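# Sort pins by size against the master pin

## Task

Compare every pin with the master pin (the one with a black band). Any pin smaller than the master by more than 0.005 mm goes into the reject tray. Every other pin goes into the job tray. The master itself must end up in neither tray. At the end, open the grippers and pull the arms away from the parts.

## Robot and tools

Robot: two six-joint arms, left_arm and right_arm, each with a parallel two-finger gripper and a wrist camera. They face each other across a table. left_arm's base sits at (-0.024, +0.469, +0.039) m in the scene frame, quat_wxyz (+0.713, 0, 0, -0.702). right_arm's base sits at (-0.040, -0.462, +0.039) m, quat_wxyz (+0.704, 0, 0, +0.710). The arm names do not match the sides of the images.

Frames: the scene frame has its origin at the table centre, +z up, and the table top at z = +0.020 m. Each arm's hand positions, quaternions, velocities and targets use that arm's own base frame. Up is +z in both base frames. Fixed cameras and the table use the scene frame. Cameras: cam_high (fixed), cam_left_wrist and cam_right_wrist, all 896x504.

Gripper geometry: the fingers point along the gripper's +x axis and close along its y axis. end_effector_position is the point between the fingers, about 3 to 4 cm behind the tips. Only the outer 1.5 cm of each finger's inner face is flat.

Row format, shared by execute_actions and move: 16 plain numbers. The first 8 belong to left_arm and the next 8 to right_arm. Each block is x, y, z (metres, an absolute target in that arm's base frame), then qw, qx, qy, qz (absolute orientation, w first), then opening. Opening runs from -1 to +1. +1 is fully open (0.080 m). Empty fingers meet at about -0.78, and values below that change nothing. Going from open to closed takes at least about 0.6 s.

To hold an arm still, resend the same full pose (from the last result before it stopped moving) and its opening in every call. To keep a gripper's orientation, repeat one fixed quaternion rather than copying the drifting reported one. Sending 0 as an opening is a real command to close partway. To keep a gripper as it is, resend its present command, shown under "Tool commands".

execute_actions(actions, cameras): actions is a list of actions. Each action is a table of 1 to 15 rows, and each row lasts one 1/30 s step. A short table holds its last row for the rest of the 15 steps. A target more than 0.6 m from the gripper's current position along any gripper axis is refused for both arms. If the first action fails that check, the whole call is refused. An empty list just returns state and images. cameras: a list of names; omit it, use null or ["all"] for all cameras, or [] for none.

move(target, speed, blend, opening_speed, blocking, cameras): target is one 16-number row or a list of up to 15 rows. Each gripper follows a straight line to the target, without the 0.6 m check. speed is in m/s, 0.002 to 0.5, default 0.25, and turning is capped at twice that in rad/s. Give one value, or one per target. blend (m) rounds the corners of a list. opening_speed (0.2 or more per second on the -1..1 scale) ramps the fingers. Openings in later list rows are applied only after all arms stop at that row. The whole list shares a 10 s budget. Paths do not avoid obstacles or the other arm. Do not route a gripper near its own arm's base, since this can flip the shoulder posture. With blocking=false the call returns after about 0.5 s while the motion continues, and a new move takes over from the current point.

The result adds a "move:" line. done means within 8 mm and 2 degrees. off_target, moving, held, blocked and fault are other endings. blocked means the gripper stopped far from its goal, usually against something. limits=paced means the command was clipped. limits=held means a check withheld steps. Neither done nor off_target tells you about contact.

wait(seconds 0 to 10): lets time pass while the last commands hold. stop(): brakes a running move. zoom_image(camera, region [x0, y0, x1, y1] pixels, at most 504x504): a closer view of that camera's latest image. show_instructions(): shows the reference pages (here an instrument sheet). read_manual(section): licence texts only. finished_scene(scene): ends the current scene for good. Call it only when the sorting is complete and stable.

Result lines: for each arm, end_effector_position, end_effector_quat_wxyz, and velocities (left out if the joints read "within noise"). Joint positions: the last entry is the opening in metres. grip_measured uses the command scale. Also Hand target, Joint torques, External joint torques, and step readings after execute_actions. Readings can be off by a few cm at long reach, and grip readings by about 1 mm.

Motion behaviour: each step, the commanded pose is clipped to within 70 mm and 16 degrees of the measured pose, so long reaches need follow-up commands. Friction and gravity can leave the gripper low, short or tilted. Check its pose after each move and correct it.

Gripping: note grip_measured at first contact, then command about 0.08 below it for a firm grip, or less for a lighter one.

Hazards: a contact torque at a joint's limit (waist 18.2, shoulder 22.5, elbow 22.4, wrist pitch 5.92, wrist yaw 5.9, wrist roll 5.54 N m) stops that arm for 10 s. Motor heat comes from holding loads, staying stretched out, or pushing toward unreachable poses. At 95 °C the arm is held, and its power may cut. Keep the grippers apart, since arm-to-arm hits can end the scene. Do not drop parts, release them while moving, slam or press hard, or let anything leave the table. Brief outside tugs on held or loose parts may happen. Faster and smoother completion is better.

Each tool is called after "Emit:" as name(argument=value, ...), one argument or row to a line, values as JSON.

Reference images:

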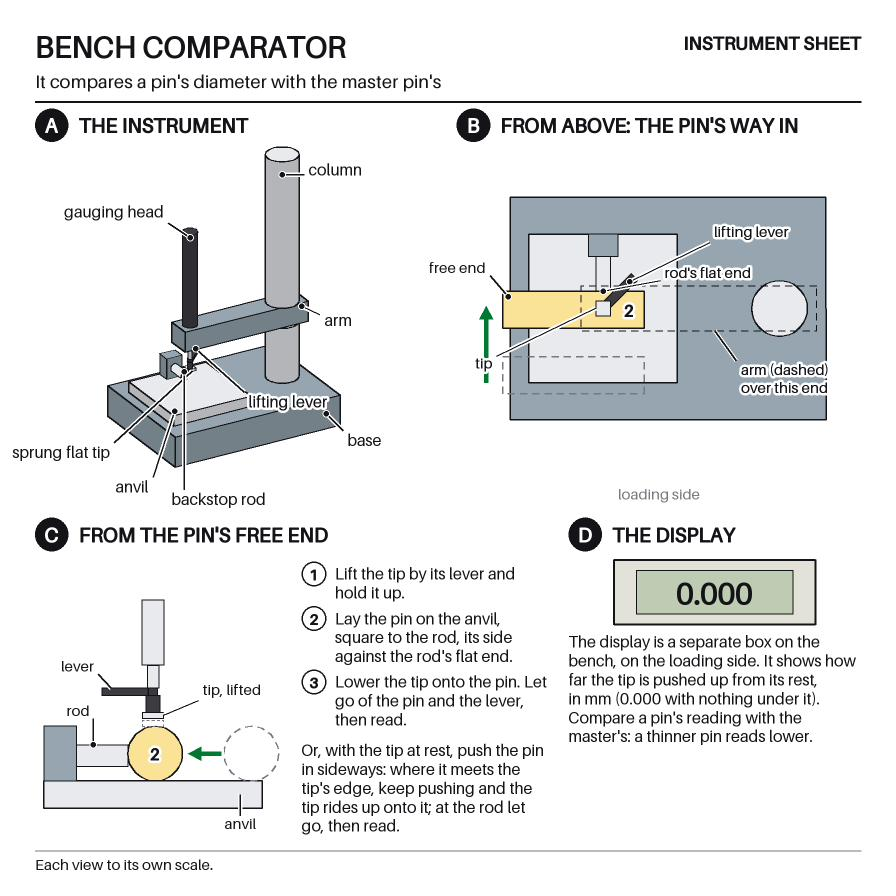

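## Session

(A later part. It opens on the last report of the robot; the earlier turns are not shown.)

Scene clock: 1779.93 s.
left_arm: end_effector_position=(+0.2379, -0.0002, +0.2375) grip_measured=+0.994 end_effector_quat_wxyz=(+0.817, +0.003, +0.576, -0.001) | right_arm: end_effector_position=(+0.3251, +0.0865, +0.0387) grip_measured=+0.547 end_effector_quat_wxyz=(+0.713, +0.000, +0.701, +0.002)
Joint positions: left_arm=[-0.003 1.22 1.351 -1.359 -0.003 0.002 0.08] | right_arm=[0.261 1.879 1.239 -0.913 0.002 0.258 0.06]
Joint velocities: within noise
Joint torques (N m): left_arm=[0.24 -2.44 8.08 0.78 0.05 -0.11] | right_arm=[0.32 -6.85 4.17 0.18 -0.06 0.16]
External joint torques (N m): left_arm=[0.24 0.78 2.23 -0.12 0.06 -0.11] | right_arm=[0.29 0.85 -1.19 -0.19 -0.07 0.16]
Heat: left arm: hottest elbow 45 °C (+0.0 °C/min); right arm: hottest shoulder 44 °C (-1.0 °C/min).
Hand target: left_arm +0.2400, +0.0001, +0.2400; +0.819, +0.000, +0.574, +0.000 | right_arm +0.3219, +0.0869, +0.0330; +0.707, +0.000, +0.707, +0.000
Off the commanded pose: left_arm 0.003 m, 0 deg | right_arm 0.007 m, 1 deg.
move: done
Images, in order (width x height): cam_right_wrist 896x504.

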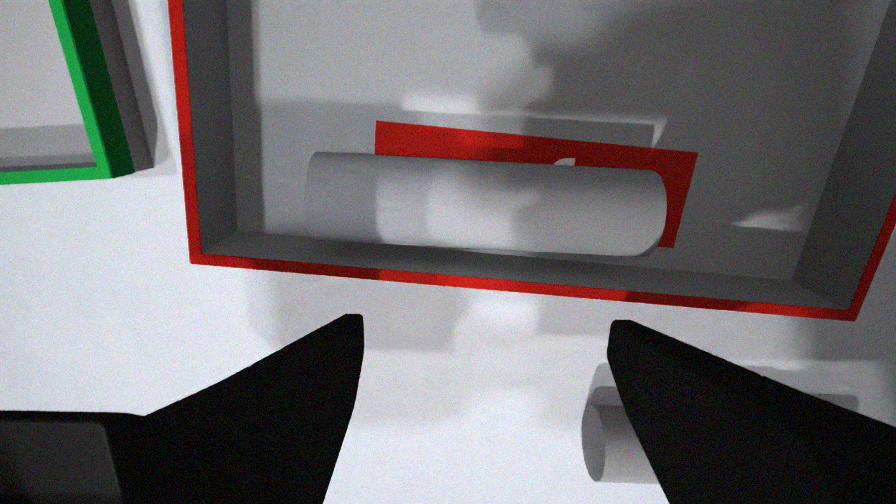

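Emit:
move(
  target=[
    [0.24,0.0,0.24,0.819,0,0.574,0,0.994,0.328,0.087,0.0362,0.7071,0,0.7071,0,0.55],
    [0.24,0.0,0.24,0.819,0,0.574,0,0.994,0.388,0.087,0.0362,0.7071,0,0.7071,0,0.55],
  ],
  cameras=["cam_right_wrist"],
  speed=[0.06,0.06],
)

Emit:
wait(
  seconds=0.5,
  cameras=["cam_high","cam_right_wrist"],
)

Scene clock: 1791.53 s.
left_arm: end_effector_position=(+0.2379, -0.0002, +0.2375) grip_measured=+0.994 end_effector_quat_wxyz=(+0.817, +0.003, +0.576, -0.001) | right_arm: end_effector_position=(+0.3849, +0.0876, +0.0395) grip_measured=+0.547 end_effector_quat_wxyz=(+0.708, +0.001, +0.706, -0.001)
Joint positions: left_arm=[-0.003 1.22 1.351 -1.359 -0.003 0.002 0.08] | right_arm=[0.224 2.099 1.562 -1.032 0.001 0.227 0.06]
Joint velocities: within noise
Joint torques (N m): left_arm=[0.22 -2.46 8.08 0.78 0.05 -0.11] | right_arm=[-0.33 -8.17 6.67 0.31 -0.04 -0.19]
External joint torques (N m): left_arm=[0.24 0.72 2.29 -0.11 0.05 -0.11] | right_arm=[-0.39 1.25 1.14 -0.03 -0.05 -0.19]
Heat: left arm: hottest elbow 45 °C (+0.0 °C/min); right arm: hottest shoulder 43 °C (-2.0 °C/min).
Hand target: left_arm +0.2400, +0.0001, +0.2400; +0.819, +0.000, +0.574, +0.000 | right_arm +0.3880, +0.0870, +0.0362; +0.707, +0.000, +0.707, +0.000
Off the commanded pose: left_arm 0.003 m, 0 deg | right_arm 0.005 m, 0 deg.
move: done
Images, in order (width x height): cam_right_wrist 896x504.

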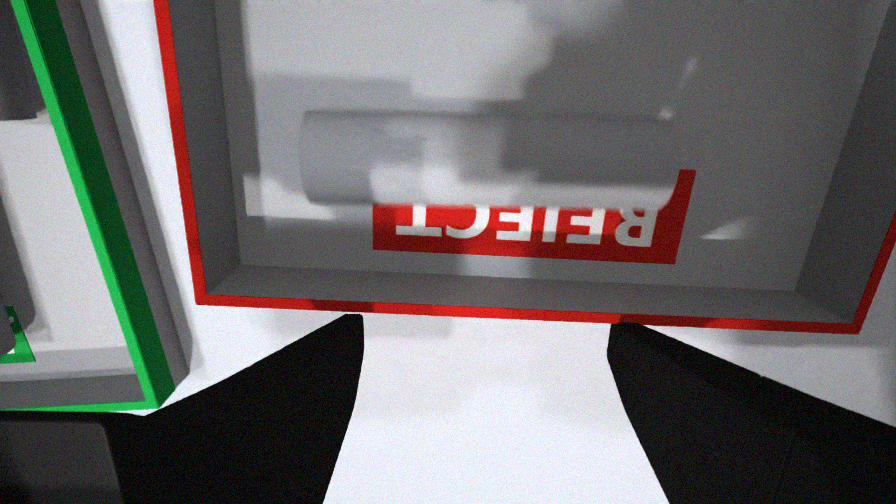

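Scene clock: 1792.03 s.
left_arm: end_effector_position=(+0.2379, -0.0002, +0.2375) grip_measured=+0.994 end_effector_quat_wxyz=(+0.817, +0.003, +0.576, -0.001) | right_arm: end_effector_position=(+0.3848, +0.0875, +0.0395) grip_measured=+0.547 end_effector_quat_wxyz=(+0.708, +0.001, +0.706, -0.001)
Joint positions: left_arm=[-0.003 1.22 1.351 -1.359 -0.003 0.002 0.08] | right_arm=[0.224 2.099 1.562 -1.032 0.001 0.227 0.06]
Joint velocities: within noise
Joint torques (N m): left_arm=[0.24 -2.44 8.14 0.79 0.04 -0.12] | right_arm=[-0.35 -8.18 6.66 0.32 -0.03 -0.2]
External joint torques (N m): left_arm=[0.23 0.78 2.3 -0.11 0.05 -0.12] | right_arm=[-0.29 1.22 1.15 -0.03 -0.04 -0.2]
Heat: left arm: hottest elbow 45 °C (+0.0 °C/min); right arm: hottest shoulder 43 °C (-2.0 °C/min).
Hand target: left_arm +0.2400, +0.0001, +0.2400; +0.819, +0.000, +0.574, +0.000 | right_arm +0.3879, +0.0869, +0.0362; +0.707, +0.000, +0.707, +0.000
Tool commands: left_gripper/opening=+0.994 right_gripper/opening=+0.55
Off the commanded pose: left_arm 0.003 m, 0 deg | right_arm 0.005 m, 0 deg.
wait: 0.50 s; at rest by 0.17 s
Images, in order (width x height): cam_high 896x504, cam_right_wrist 896x504.

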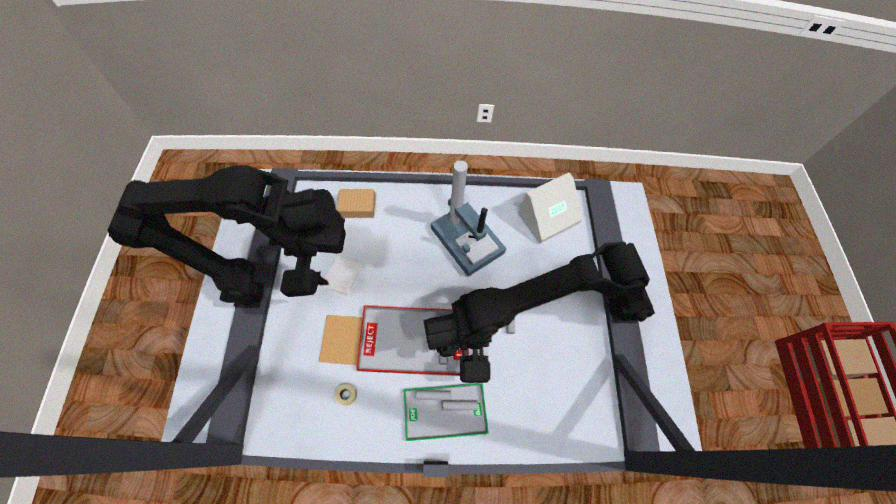

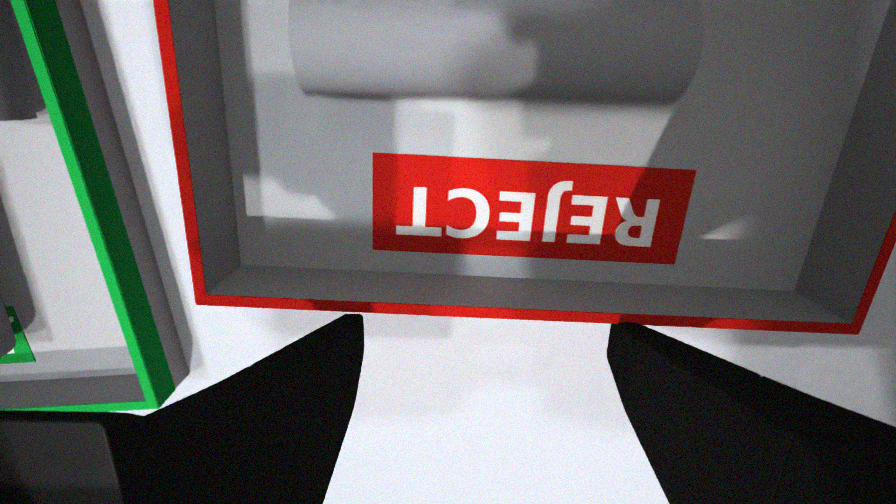

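Emit:
move(
  target=[
    [0.24,0.0,0.24,0.819,0,0.574,0,0.994,0.38,0.09,0.09,0.7071,0,0.7071,0,0.55],
  ],
  cameras=["cam_high","cam_right_wrist","cam_left_wrist"],
  speed=[0.15],
)

Scene clock: 1802.33 s.
left_arm: end_effector_position=(+0.2379, -0.0002, +0.2375) grip_measured=+0.994 end_effector_quat_wxyz=(+0.817, +0.003, +0.576, -0.001) | right_arm: end_effector_position=(+0.3789, +0.0885, +0.0861) grip_measured=+0.547 end_effector_quat_wxyz=(+0.703, -0.002, +0.711, +0.000)
Joint positions: left_arm=[-0.003 1.22 1.351 -1.359 -0.003 0.002 0.08] | right_arm=[0.23 2.049 1.675 -1.208 0.001 0.228 0.06]
Joint velocities: within noise
Joint torques (N m): left_arm=[0.23 -2.45 8.11 0.79 0.04 -0.11] | right_arm=[0.24 -10.4 6.31 -0.03 -0.04 0.17]
External joint torques (N m): left_arm=[0.22 0.76 2.32 -0.08 0.05 -0.11] | right_arm=[0.19 -1.22 0.66 -0.35 -0.04 0.17]
Heat: left arm: hottest elbow 45 °C (+0.0 °C/min); right arm: hottest shoulder 43 °C (-2.0 °C/min).
Hand target: left_arm +0.2400, +0.0001, +0.2400; +0.819, +0.000, +0.574, +0.000 | right_arm +0.3800, +0.0900, +0.0900; +0.707, +0.000, +0.707, +0.000
Off the commanded pose: left_arm 0.003 m, 0 deg | right_arm 0.004 m, 1 deg.
move: done

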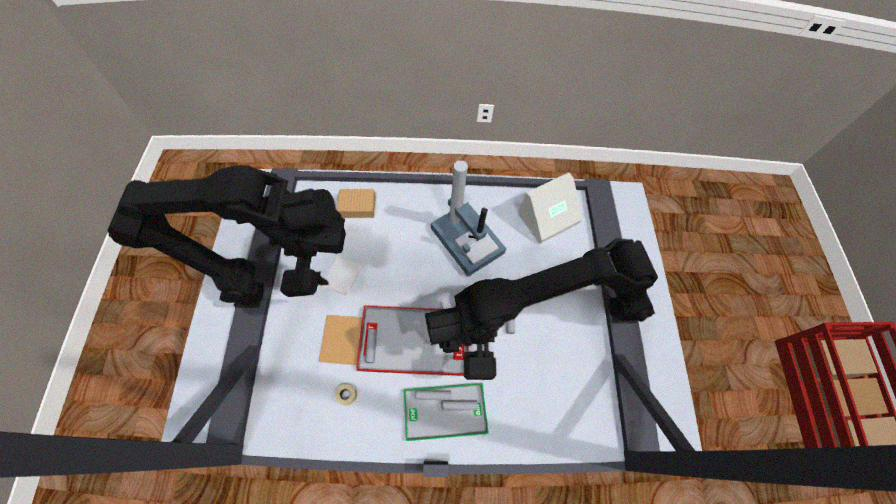

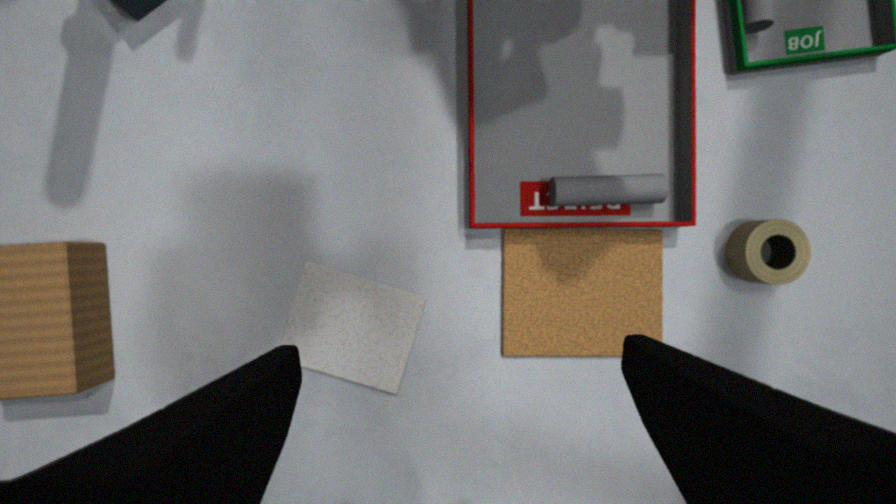

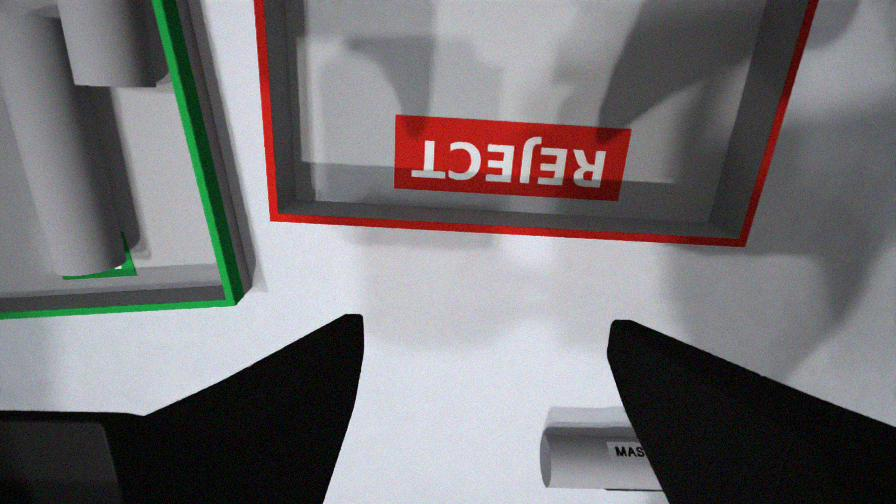

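Emit:
move(
  target=[
    [0.30,-0.12,0.12,0.4305,0.5610,0.5610,-0.4305,0.5,0.20,0.0,0.25,0.808,0,0.59,0,0.2],
    [0.311,-0.151,0.07,0.4305,0.5610,0.5610,-0.4305,0.3,0.20,0.0,0.25,0.808,0,0.59,0,0.2],
  ],
  cameras=["cam_high","cam_left_wrist"],
  speed=[0.2,0.2],
  blend=[0.03,0],
)

Scene clock: 1855.30 s.
left_arm: end_effector_position=(+0.3108, -0.1501, +0.0736) grip_measured=+0.303 end_effector_quat_wxyz=(+0.433, +0.562, +0.558, -0.430) | right_arm: end_effector_position=(+0.2003, +0.0003, +0.2465) grip_measured=+0.203 end_effector_quat_wxyz=(+0.804, +0.000, +0.595, -0.001)
Joint positions: left_arm=[-0.547 1.984 1.508 -1.225 -0.223 1.01 0.049] | right_arm=[0.003 1.143 1.361 -1.493 0.003 0.005 0.044]
Joint velocities: within noise
Joint torques (N m): left_arm=[-0.15 -6.65 6.03 0.15 -0.13 -0.11] | right_arm=[-0.3 -3.46 6.55 0.45 -0.1 -0.15]
External joint torques (N m): left_arm=[-0.16 1.73 0.69 0.03 -0.03 -0.11] | right_arm=[-0.3 -1.04 0.91 -0.39 -0.1 -0.15]
Heat: left arm: hottest elbow 45 °C (+0.0 °C/min); right arm: hottest shoulder 45 °C (+2.0 °C/min).
Hand target: left_arm +0.3110, -0.1510, +0.0701; +0.431, +0.561, +0.561, -0.430 | right_arm +0.2000, +0.0000, +0.2499; +0.808, +0.000, +0.590, +0.000
Off the commanded pose: left_arm 0.004 m, 0 deg | right_arm 0.003 m, 1 deg.
move: done; blend cut to 0.0299 m at target 1
Images, in order (width x height): cam_high 896x504, cam_left_wrist 896x504.

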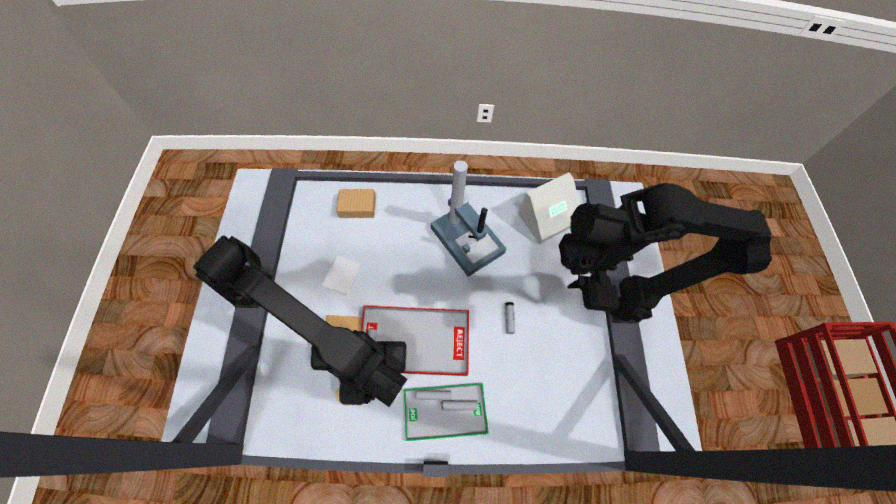

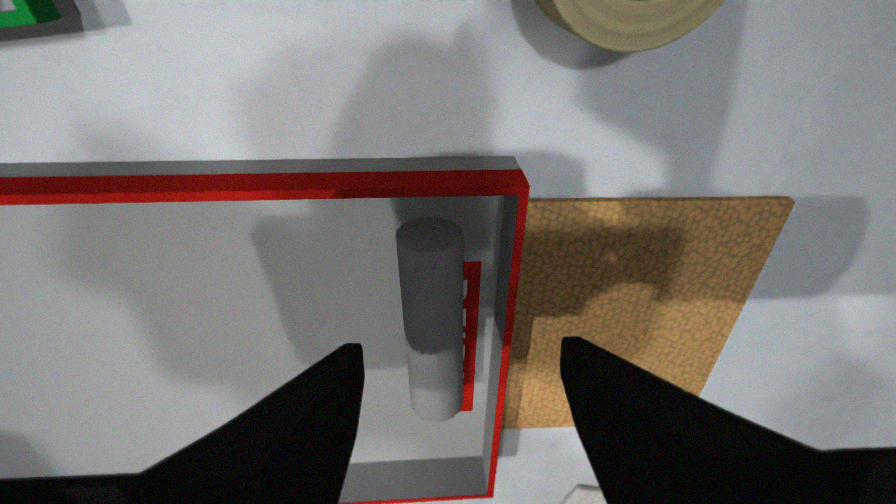

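Emit:
move(
  target=[
    [0.320,-0.136,0.05,0.4305,0.5610,0.5610,-0.4305,-0.1,0.20,0.0,0.25,0.808,0,0.59,0,0.2],
    [0.320,-0.136,0.035,0.4305,0.5610,0.5610,-0.4305,-0.1,0.20,0.0,0.25,0.808,0,0.59,0,0.2],
  ],
  cameras=["cam_left_wrist"],
  speed=[0.1,0.1],
  blend=[0.01,0],
)

Scene clock: 1881.87 s.
left_arm: end_effector_position=(+0.3226, -0.1388, +0.0412) grip_measured=-0.098 end_effector_quat_wxyz=(+0.439, +0.562, +0.555, -0.429) | right_arm: end_effector_position=(+0.2003, +0.0004, +0.2465) grip_measured=+0.203 end_effector_quat_wxyz=(+0.804, +0.000, +0.595, -0.001)
Joint positions: left_arm=[-0.502 2.024 1.433 -1.087 -0.226 1.053 0.031] | right_arm=[0.003 1.143 1.361 -1.493 0.002 0.005 0.044]
Joint velocities: within noise
Joint torques (N m): left_arm=[0.22 -6.73 4.31 0.19 -0.27 0.07] | right_arm=[-0.34 -3.43 6.55 0.45 -0.09 -0.15]
External joint torques (N m): left_arm=[0.2 1.76 -0.85 0.06 -0.16 0.07] | right_arm=[-0.32 -1 0.88 -0.4 -0.09 -0.16]
Heat: left arm: hottest elbow 42 °C (-3.0 °C/min); right arm: hottest shoulder 42 °C (-2.0 °C/min).
Hand target: left_arm +0.3199, -0.1360, +0.0351; +0.430, +0.561, +0.561, -0.431 | right_arm +0.2000, +0.0000, +0.2499; +0.808, +0.000, +0.590, +0.000
Off the commanded pose: left_arm 0.007 m, 1 deg | right_arm 0.003 m, 1 deg.
move: done; blend cut to 0.0075 m at target 1
Images, in order (width x height): cam_left_wrist 896x504.

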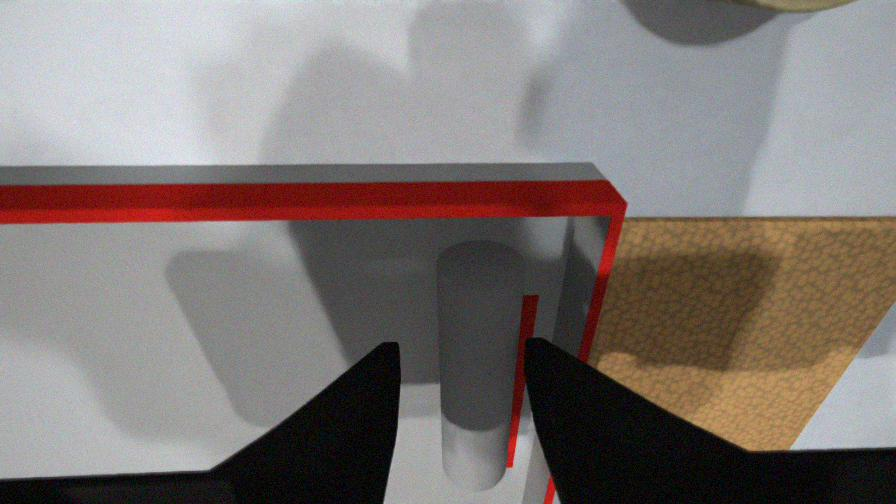

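Emit:
move(
  target=[
    [0.3150,-0.1318,0.035,0.4305,0.5610,0.5610,-0.4305,-0.1,0.20,0.0,0.25,0.808,0,0.59,0,0.2],
    [0.3150,-0.1318,0.017,0.4305,0.5610,0.5610,-0.4305,-0.1,0.20,0.0,0.25,0.808,0,0.59,0,0.2],
  ],
  cameras=["cam_left_wrist"],
  speed=[0.08,0.06],
)

Scene clock: 1893.73 s.
left_arm: end_effector_position=(+0.3186, -0.1348, +0.0262) grip_measured=-0.098 end_effector_quat_wxyz=(+0.440, +0.563, +0.554, -0.428) | right_arm: end_effector_position=(+0.2003, +0.0004, +0.2465) grip_measured=+0.203 end_effector_quat_wxyz=(+0.804, +0.000, +0.595, -0.001)
Joint positions: left_arm=[-0.499 2.024 1.369 -1.02 -0.229 1.057 0.031] | right_arm=[0.003 1.143 1.361 -1.493 0.002 0.005 0.044]
Joint velocities: within noise
Joint torques (N m): left_arm=[0.15 -6.09 3.37 0.77 -0.19 0.08] | right_arm=[-0.32 -3.37 6.49 0.43 -0.1 -0.15]
External joint torques (N m): left_arm=[0.15 2.28 -1.69 0.63 -0.09 0.08] | right_arm=[-0.33 -0.91 0.83 -0.41 -0.1 -0.15]
Heat: left arm: hottest elbow 40 °C (-5.0 °C/min); right arm: hottest shoulder 41 °C (-4.0 °C/min).
Hand target: left_arm +0.3148, -0.1318, +0.0172; +0.430, +0.561, +0.561, -0.431 | right_arm +0.2000, +0.0000, +0.2499; +0.808, +0.000, +0.590, +0.000
Off the commanded pose: left_arm 0.010 m, 1 deg | right_arm 0.003 m, 1 deg.
move: off_target (left_arm)
Images, in order (width x height): cam_left_wrist 896x504.

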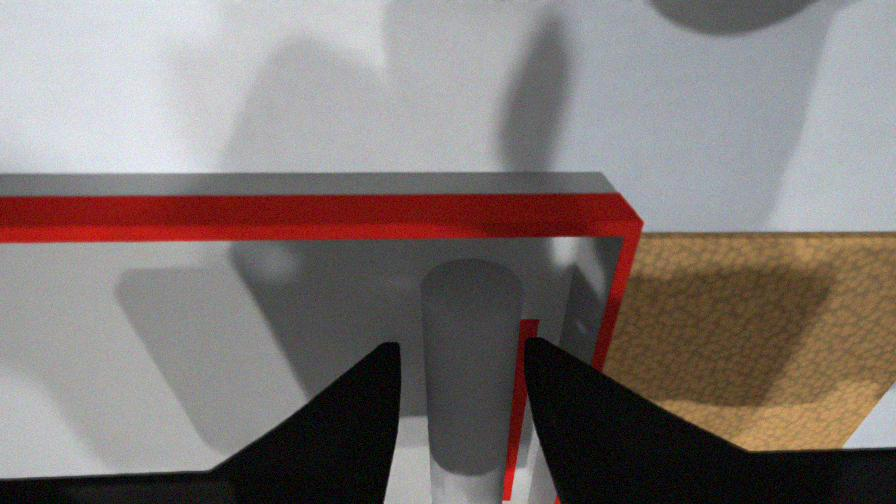

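Emit:
move(
  target=[
    [0.3150,-0.1318,0.018,0.4305,0.5610,0.5610,-0.4305,-0.44,0.20,0.0,0.25,0.808,0,0.59,0,0.2],
  ],
  cameras=["cam_left_wrist"],
  speed=[0.08],
  opening_speed=1,
)

Scene clock: 1904.20 s.
left_arm: end_effector_position=(+0.3207, -0.1349, +0.0262) grip_measured=-0.389 end_effector_quat_wxyz=(+0.442, +0.565, +0.552, -0.425) | right_arm: end_effector_position=(+0.2003, +0.0004, +0.2465) grip_measured=+0.203 end_effector_quat_wxyz=(+0.804, +0.000, +0.595, -0.001)
Joint positions: left_arm=[-0.499 2.024 1.369 -1.011 -0.234 1.057 0.017] | right_arm=[0.003 1.143 1.361 -1.493 0.002 0.005 0.044]
Joint velocities: within noise
Joint torques (N m): left_arm=[0.19 -6.3 3.68 -0.04 -0.02 0.06] | right_arm=[-0.33 -3.42 6.62 0.43 -0.09 -0.16]
External joint torques (N m): left_arm=[0.19 2.09 -1.34 -0.18 0.09 0.06] | right_arm=[-0.33 -0.99 1 -0.4 -0.09 -0.16]
Heat: left arm: hottest elbow 38 °C (-7.1 °C/min); right arm: hottest shoulder 40 °C (-5.1 °C/min).
Hand target: left_arm +0.3150, -0.1317, +0.0182; +0.431, +0.561, +0.561, -0.430 | right_arm +0.2000, +0.0000, +0.2499; +0.808, +0.000, +0.590, +0.000
Off the commanded pose: left_arm 0.010 m, 2 deg | right_arm 0.003 m, 1 deg.
move: off_target (left_arm)
Images, in order (width x height): cam_left_wrist 896x504.

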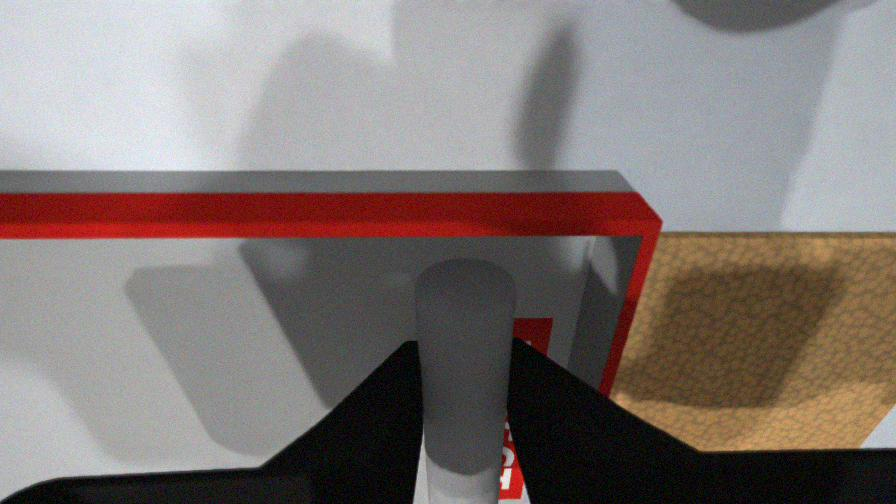

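Emit:
move(
  target=[
    [0.3150,-0.1318,0.11,0.4305,0.5610,0.5610,-0.4305,-0.44,0.20,0.0,0.25,0.808,0,0.59,0,0.2],
    [0.36,-0.20,0.12,0.2330,0.7330,0.3036,-0.5625,-0.44,0.20,0.0,0.25,0.808,0,0.59,0,0.2],
    [0.42,-0.275,0.09,0,0.7934,0,-0.6088,-0.44,0.20,0.0,0.25,0.808,0,0.59,0,0.2],
  ],
  cameras=["cam_high","cam_left_wrist"],
  speed=[0.12,0.25,0.25],
  blend=[0.02,0.04,0],
)

Scene clock: 1926.00 s.
left_arm: end_effector_position=(+0.4177, -0.2718, +0.0891) grip_measured=-0.389 end_effector_quat_wxyz=(+0.000, +0.792, +0.004, -0.611) | right_arm: end_effector_position=(+0.2003, +0.0004, +0.2465) grip_measured=+0.203 end_effector_quat_wxyz=(+0.804, +0.000, +0.595, -0.001)
Joint positions: left_arm=[-0.623 2.328 2.11 -1.147 -0.153 2.53 0.017] | right_arm=[0.003 1.143 1.361 -1.493 0.002 0.005 0.044]
Joint velocities: within noise
Joint torques (N m): left_arm=[-0.23 -9.51 8.78 0.47 -0.07 0.09] | right_arm=[-0.35 -3.45 6.6 0.43 -0.11 -0.16]
External joint torques (N m): left_arm=[-0.25 1.54 2.9 -0.11 0 0.09] | right_arm=[-0.34 -0.99 0.95 -0.4 -0.11 -0.16]
Heat: left arm: hottest elbow 38 °C (-5.0 °C/min); right arm: hottest shoulder 38 °C (-6.0 °C/min).
Hand target: left_arm +0.4199, -0.2750, +0.0900; +0.000, +0.793, +0.000, -0.609 | right_arm +0.2000, +0.0000, +0.2499; +0.808, +0.000, +0.590, +0.000
Off the commanded pose: left_arm 0.004 m, 1 deg | right_arm 0.003 m, 1 deg.
move: done
Images, in order (width x height): cam_high 896x504, cam_left_wrist 896x504.

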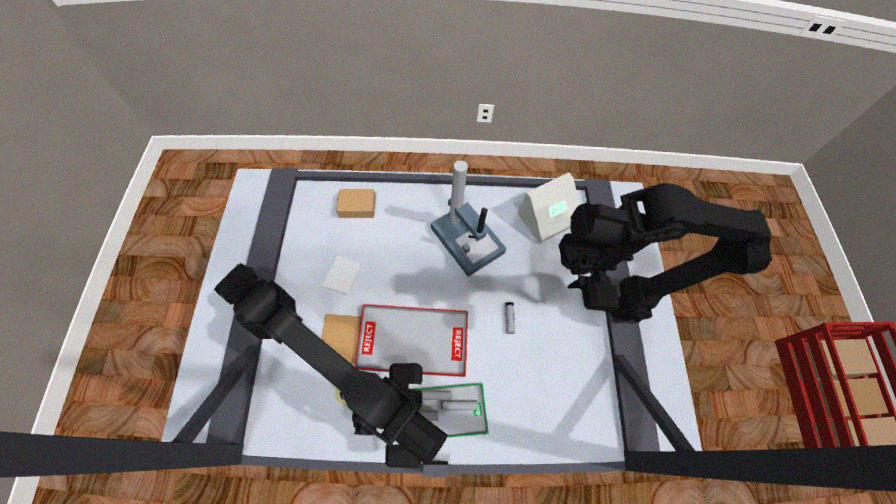

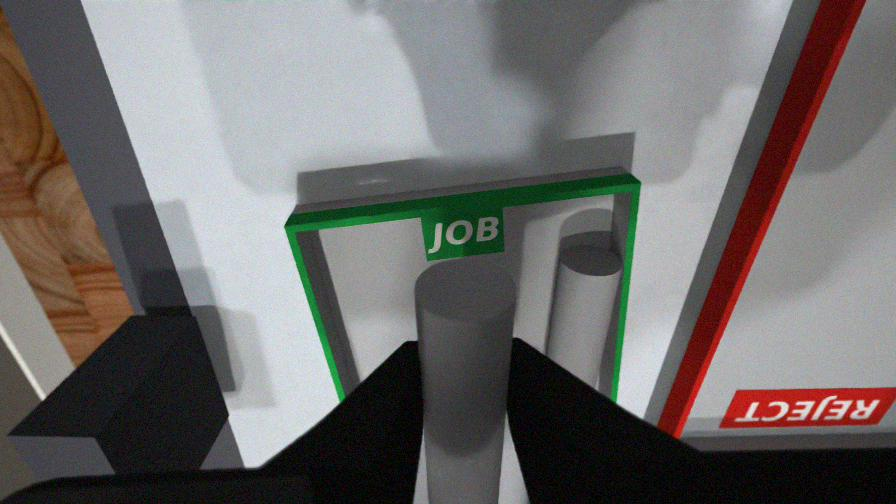

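Emit:
zoom_image(
  camera="cam_left_wrist",
  region=[0, 250, 300, 504],
)

Emit:
zoom_image(
  camera="cam_high",
  region=[380, 370, 520, 490],
)

Scaled by 1.680 from the camera's 896x504 image, which has a finer 1280x720 frame.

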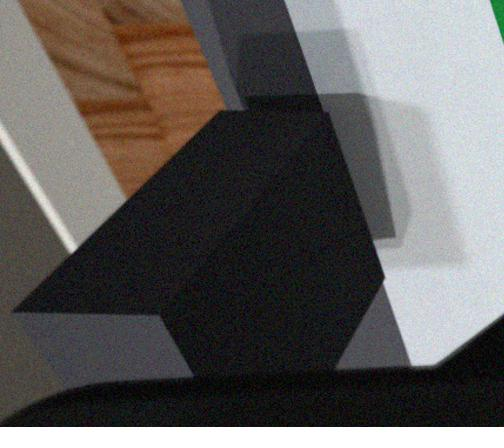

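Scaled by 3.600 from the camera's 896x504 image, which has a finer 1280x720 frame.

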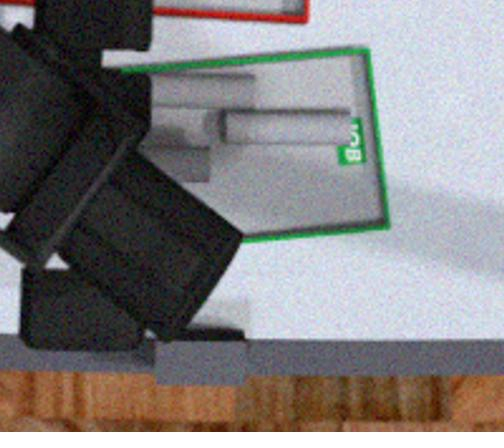

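Emit:
move(
  target=[
    [0.436,-0.290,0.06,0,0.7934,0,-0.6088,-0.44,0.20,0.0,0.25,0.808,0,0.59,0,0.2],
    [0.436,-0.290,0.033,0,0.7934,0,-0.6088,-0.44,0.20,0.0,0.25,0.808,0,0.59,0,0.2],
  ],
  cameras=["cam_high","cam_left_wrist"],
  speed=[0.12,0.08],
)

Scene clock: 1987.43 s.
left_arm: end_effector_position=(+0.4382, -0.2905, +0.0399) grip_measured=-0.389 end_effector_quat_wxyz=(+0.003, +0.797, -0.003, -0.604) | right_arm: end_effector_position=(+0.2003, +0.0004, +0.2465) grip_measured=+0.203 end_effector_quat_wxyz=(+0.804, +0.000, +0.595, -0.001)
Joint positions: left_arm=[-0.629 2.459 2.141 -1.025 -0.153 2.529 0.017] | right_arm=[0.003 1.143 1.361 -1.493 0.002 0.005 0.044]
Joint velocities: within noise
Joint torques (N m): left_arm=[-0.17 -10.34 5.53 0.68 -0.1 -0.1] | right_arm=[-0.33 -3.4 6.57 0.43 -0.1 -0.16]
External joint torques (N m): left_arm=[-0.2 1.64 -0.5 0.03 -0.03 -0.1] | right_arm=[-0.34 -0.99 0.97 -0.39 -0.09 -0.16]
Heat: left arm: hottest elbow 42 °C (+4.0 °C/min); right arm: hottest elbow 38 °C (+0.0 °C/min).
Hand target: left_arm +0.4360, -0.2900, +0.0331; +0.000, +0.793, +0.000, -0.609 | right_arm +0.2000, +0.0000, +0.2499; +0.808, +0.000, +0.590, +0.000
Off the commanded pose: left_arm 0.007 m, 1 deg | right_arm 0.003 m, 1 deg.
move: done
Images, in order (width x height): cam_high 896x504, cam_left_wrist 896x504.

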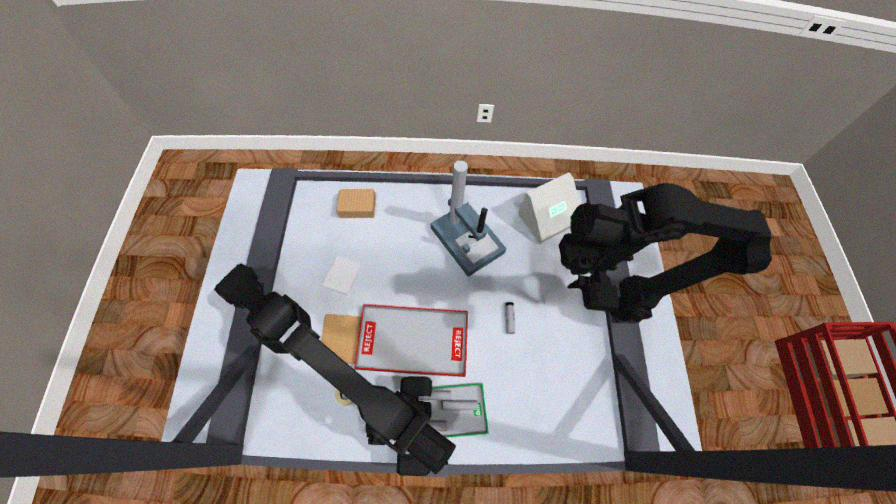

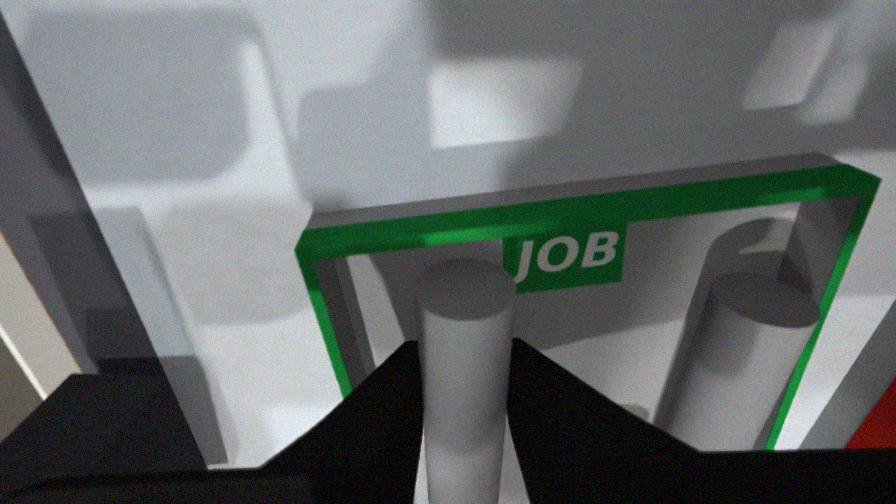

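Emit:
move(
  target=[
    [0.434,-0.290,0.0205,0,0.7934,0,-0.6088,-0.44,0.20,0.0,0.25,0.808,0,0.59,0,0.2],
    [0.434,-0.290,0.0215,0,0.7934,0,-0.6088,-0.08,0.20,0.0,0.25,0.808,0,0.59,0,0.2],
  ],
  cameras=["cam_left_wrist"],
  speed=[0.06,0.08],
  opening_speed=0.6,
)

Scene clock: 2004.53 s.
left_arm: end_effector_position=(+0.4399, -0.2895, +0.0341) grip_measured=-0.084 end_effector_quat_wxyz=(+0.006, +0.801, -0.001, -0.598) | right_arm: end_effector_position=(+0.2003, +0.0004, +0.2465) grip_measured=+0.203 end_effector_quat_wxyz=(+0.804, +0.000, +0.595, -0.001)
Joint positions: left_arm=[-0.628 2.453 2.105 -0.983 -0.161 2.526 0.031] | right_arm=[0.003 1.143 1.361 -1.493 0.002 0.005 0.044]
Joint velocities: within noise
Joint torques (N m): left_arm=[-0.49 -9.8 4.01 1.01 0.13 -0.05] | right_arm=[-0.31 -3.43 6.59 0.43 -0.08 -0.15]
External joint torques (N m): left_arm=[-0.49 1.98 -1.9 0.4 0.2 -0.05] | right_arm=[-0.3 -1 0.97 -0.4 -0.08 -0.15]
Heat: left arm: hottest shoulder 40 °C (+3.0 °C/min); right arm: hottest elbow 38 °C (+0.0 °C/min).
Hand target: left_arm +0.4339, -0.2899, +0.0216; +0.000, +0.793, +0.000, -0.609 | right_arm +0.2000, +0.0000, +0.2499; +0.808, +0.000, +0.590, +0.000
Off the commanded pose: left_arm 0.014 m, 2 deg | right_arm 0.003 m, 1 deg.
move: off_target (left_arm); target 2's new opening was sent with left_arm's hand 0.013 m and 1 deg from that target
Images, in order (width x height): cam_left_wrist 896x504.

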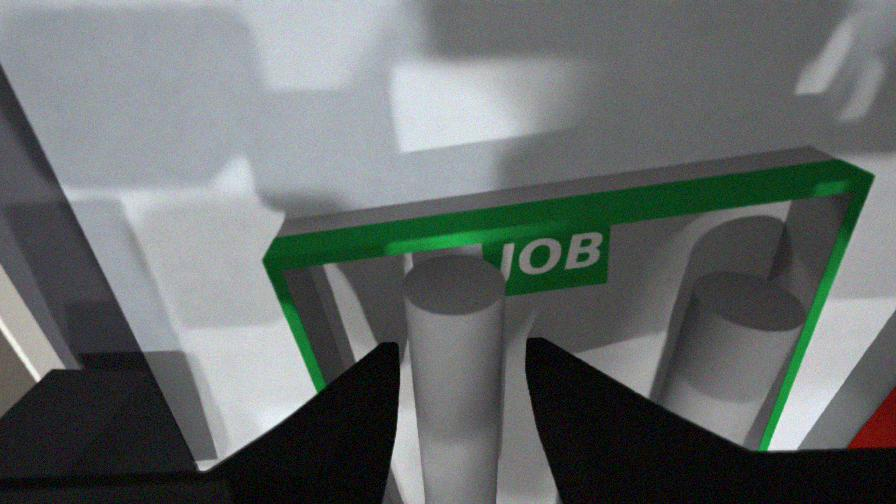

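Emit:
move(
  target=[
    [0.434,-0.290,0.06,0,0.7934,0,-0.6088,-0.08,0.20,0.0,0.25,0.808,0,0.59,0,0.2],
    [0.41,-0.27,0.10,0,0.7934,0,-0.6088,0.0,0.20,0.0,0.25,0.808,0,0.59,0,0.2],
  ],
  cameras=["cam_left_wrist"],
  speed=[0.06,0.2],
  blend=[0.01,0],
)

Scene clock: 2015.03 s.
left_arm: end_effector_position=(+0.4119, -0.2718, +0.1000) grip_measured=-0.003 end_effector_quat_wxyz=(+0.001, +0.795, +0.000, -0.607) | right_arm: end_effector_position=(+0.2003, +0.0004, +0.2465) grip_measured=+0.203 end_effector_quat_wxyz=(+0.804, +0.000, +0.595, -0.001)
Joint positions: left_arm=[-0.631 2.29 2.087 -1.149 -0.156 2.526 0.035] | right_arm=[0.003 1.143 1.361 -1.493 0.002 0.005 0.044]
Joint velocities: within noise
Joint torques (N m): left_arm=[0.1 -11.35 5.09 0.53 -0.02 0.07] | right_arm=[-0.32 -3.39 6.53 0.43 -0.09 -0.14]
External joint torques (N m): left_arm=[-0.04 -0.42 -0.84 -0.08 0.05 0.08] | right_arm=[-0.33 -0.97 0.9 -0.4 -0.09 -0.14]
Heat: left arm: hottest shoulder 41 °C (+3.0 °C/min); right arm: hottest elbow 39 °C (+1.0 °C/min).
Hand target: left_arm +0.4101, -0.2699, +0.1000; +0.000, +0.793, +0.000, -0.609 | right_arm +0.2000, +0.0000, +0.2499; +0.808, +0.000, +0.590, +0.000
Off the commanded pose: left_arm 0.003 m, 0 deg | right_arm 0.003 m, 1 deg.
move: done
Images, in order (width x height): cam_left_wrist 896x504.

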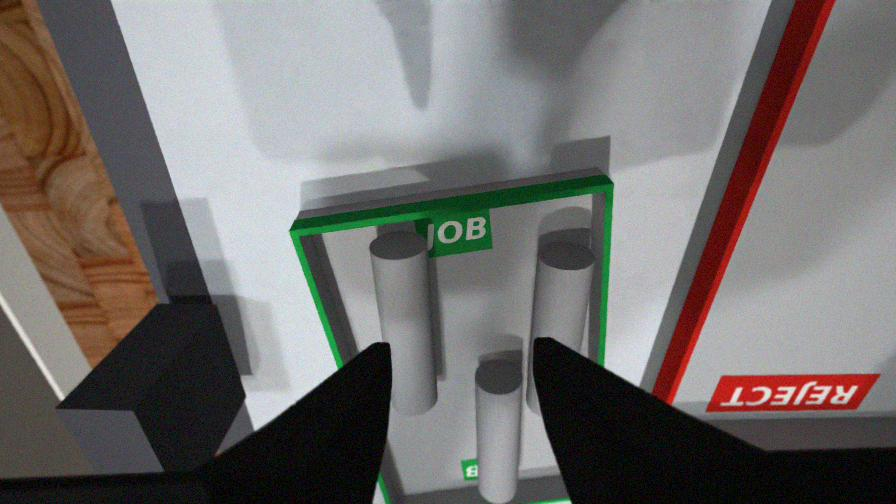

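Emit:
move(
  target=[
    [0.30,-0.08,0.22,0.2330,0.7330,0.3036,-0.5625,0.0,0.20,0.0,0.25,0.808,0,0.59,0,0.2],
  ],
  cameras=["cam_high","cam_right_wrist"],
  speed=[0.25],
)

Emit:
zoom_image(
  camera="cam_high",
  region=[340, 280, 560, 460],
)

Scene clock: 2038.03 s.
left_arm: end_effector_position=(+0.3025, -0.0824, +0.2205) grip_measured=-0.002 end_effector_quat_wxyz=(+0.233, +0.734, +0.300, -0.563) | right_arm: end_effector_position=(+0.2003, +0.0004, +0.2465) grip_measured=+0.203 end_effector_quat_wxyz=(+0.804, +0.000, +0.595, -0.001)
Joint positions: left_arm=[-0.379 1.664 1.692 -1.488 -0.237 1.996 0.035] | right_arm=[0.003 1.143 1.361 -1.493 0.002 0.005 0.044]
Joint velocities: within noise
Joint torques (N m): left_arm=[0.24 -7.04 4.87 0.28 -0.25 -0.12] | right_arm=[-0.37 -3.45 6.6 0.43 -0.09 -0.14]
External joint torques (N m): left_arm=[0.26 -0.68 -0.72 -0.16 -0.15 -0.12] | right_arm=[-0.37 -1.02 0.98 -0.39 -0.09 -0.14]
Heat: left arm: hottest shoulder 43 °C (+4.1 °C/min); right arm: hottest elbow 39 °C (+1.0 °C/min).
Hand target: left_arm +0.3000, -0.0800, +0.2200; +0.233, +0.733, +0.304, -0.562 | right_arm +0.2000, +0.0000, +0.2499; +0.808, +0.000, +0.590, +0.000
Off the commanded pose: left_arm 0.004 m, 0 deg | right_arm 0.003 m, 1 deg.
move: done
Images, in order (width x height): cam_high 896x504, cam_right_wrist 896x504.

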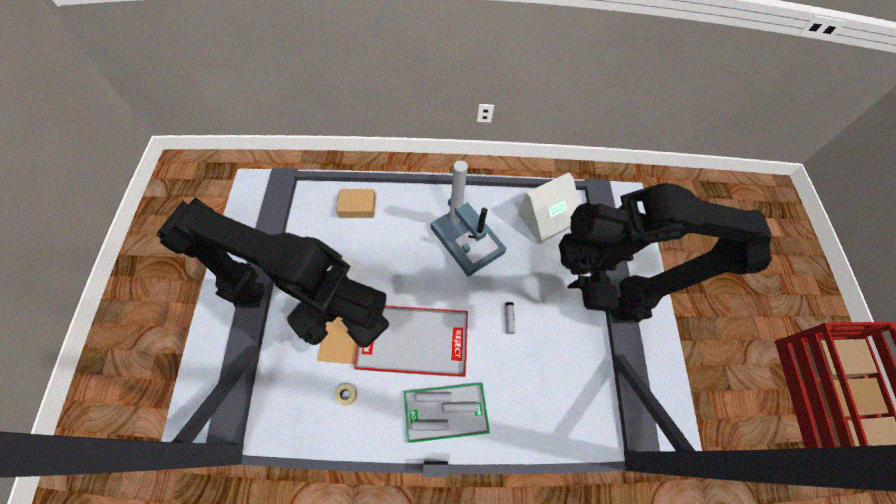

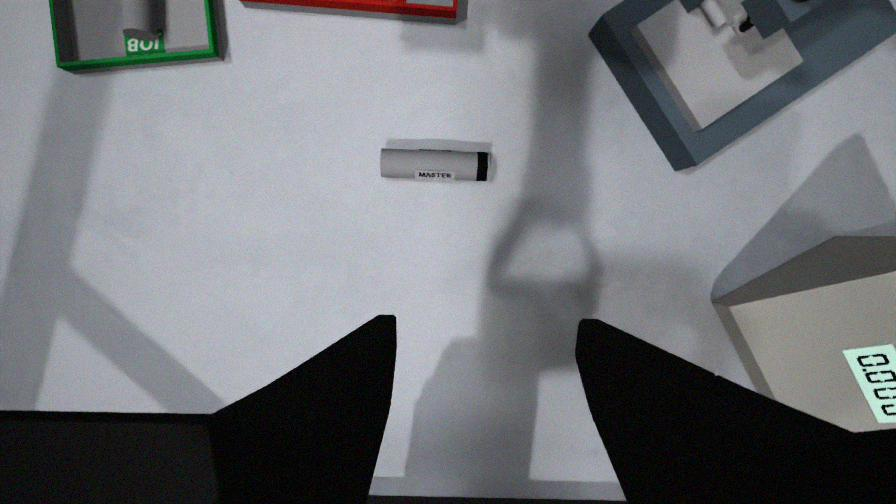

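Scaled by 2.291 from the camera's 896x504 image, which has a finer 1280x720 frame.

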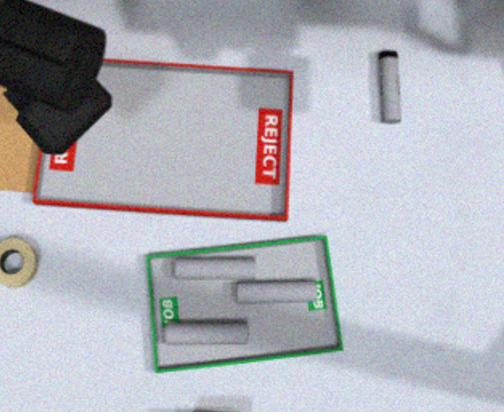

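Emit:
zoom_image(
  camera="cam_right_wrist",
  region=[796, 330, 896, 440],
)

Scaled by 4.582 from the camera's 896x504 image, which has a finer 1280x720 frame.

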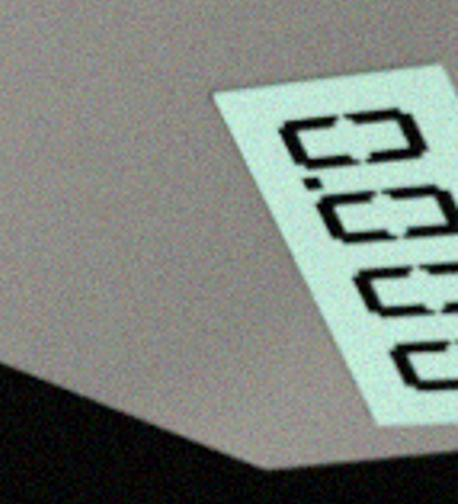

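Emit:
finished_scene(
  scene=1,
)

The scene is finished: the task was done.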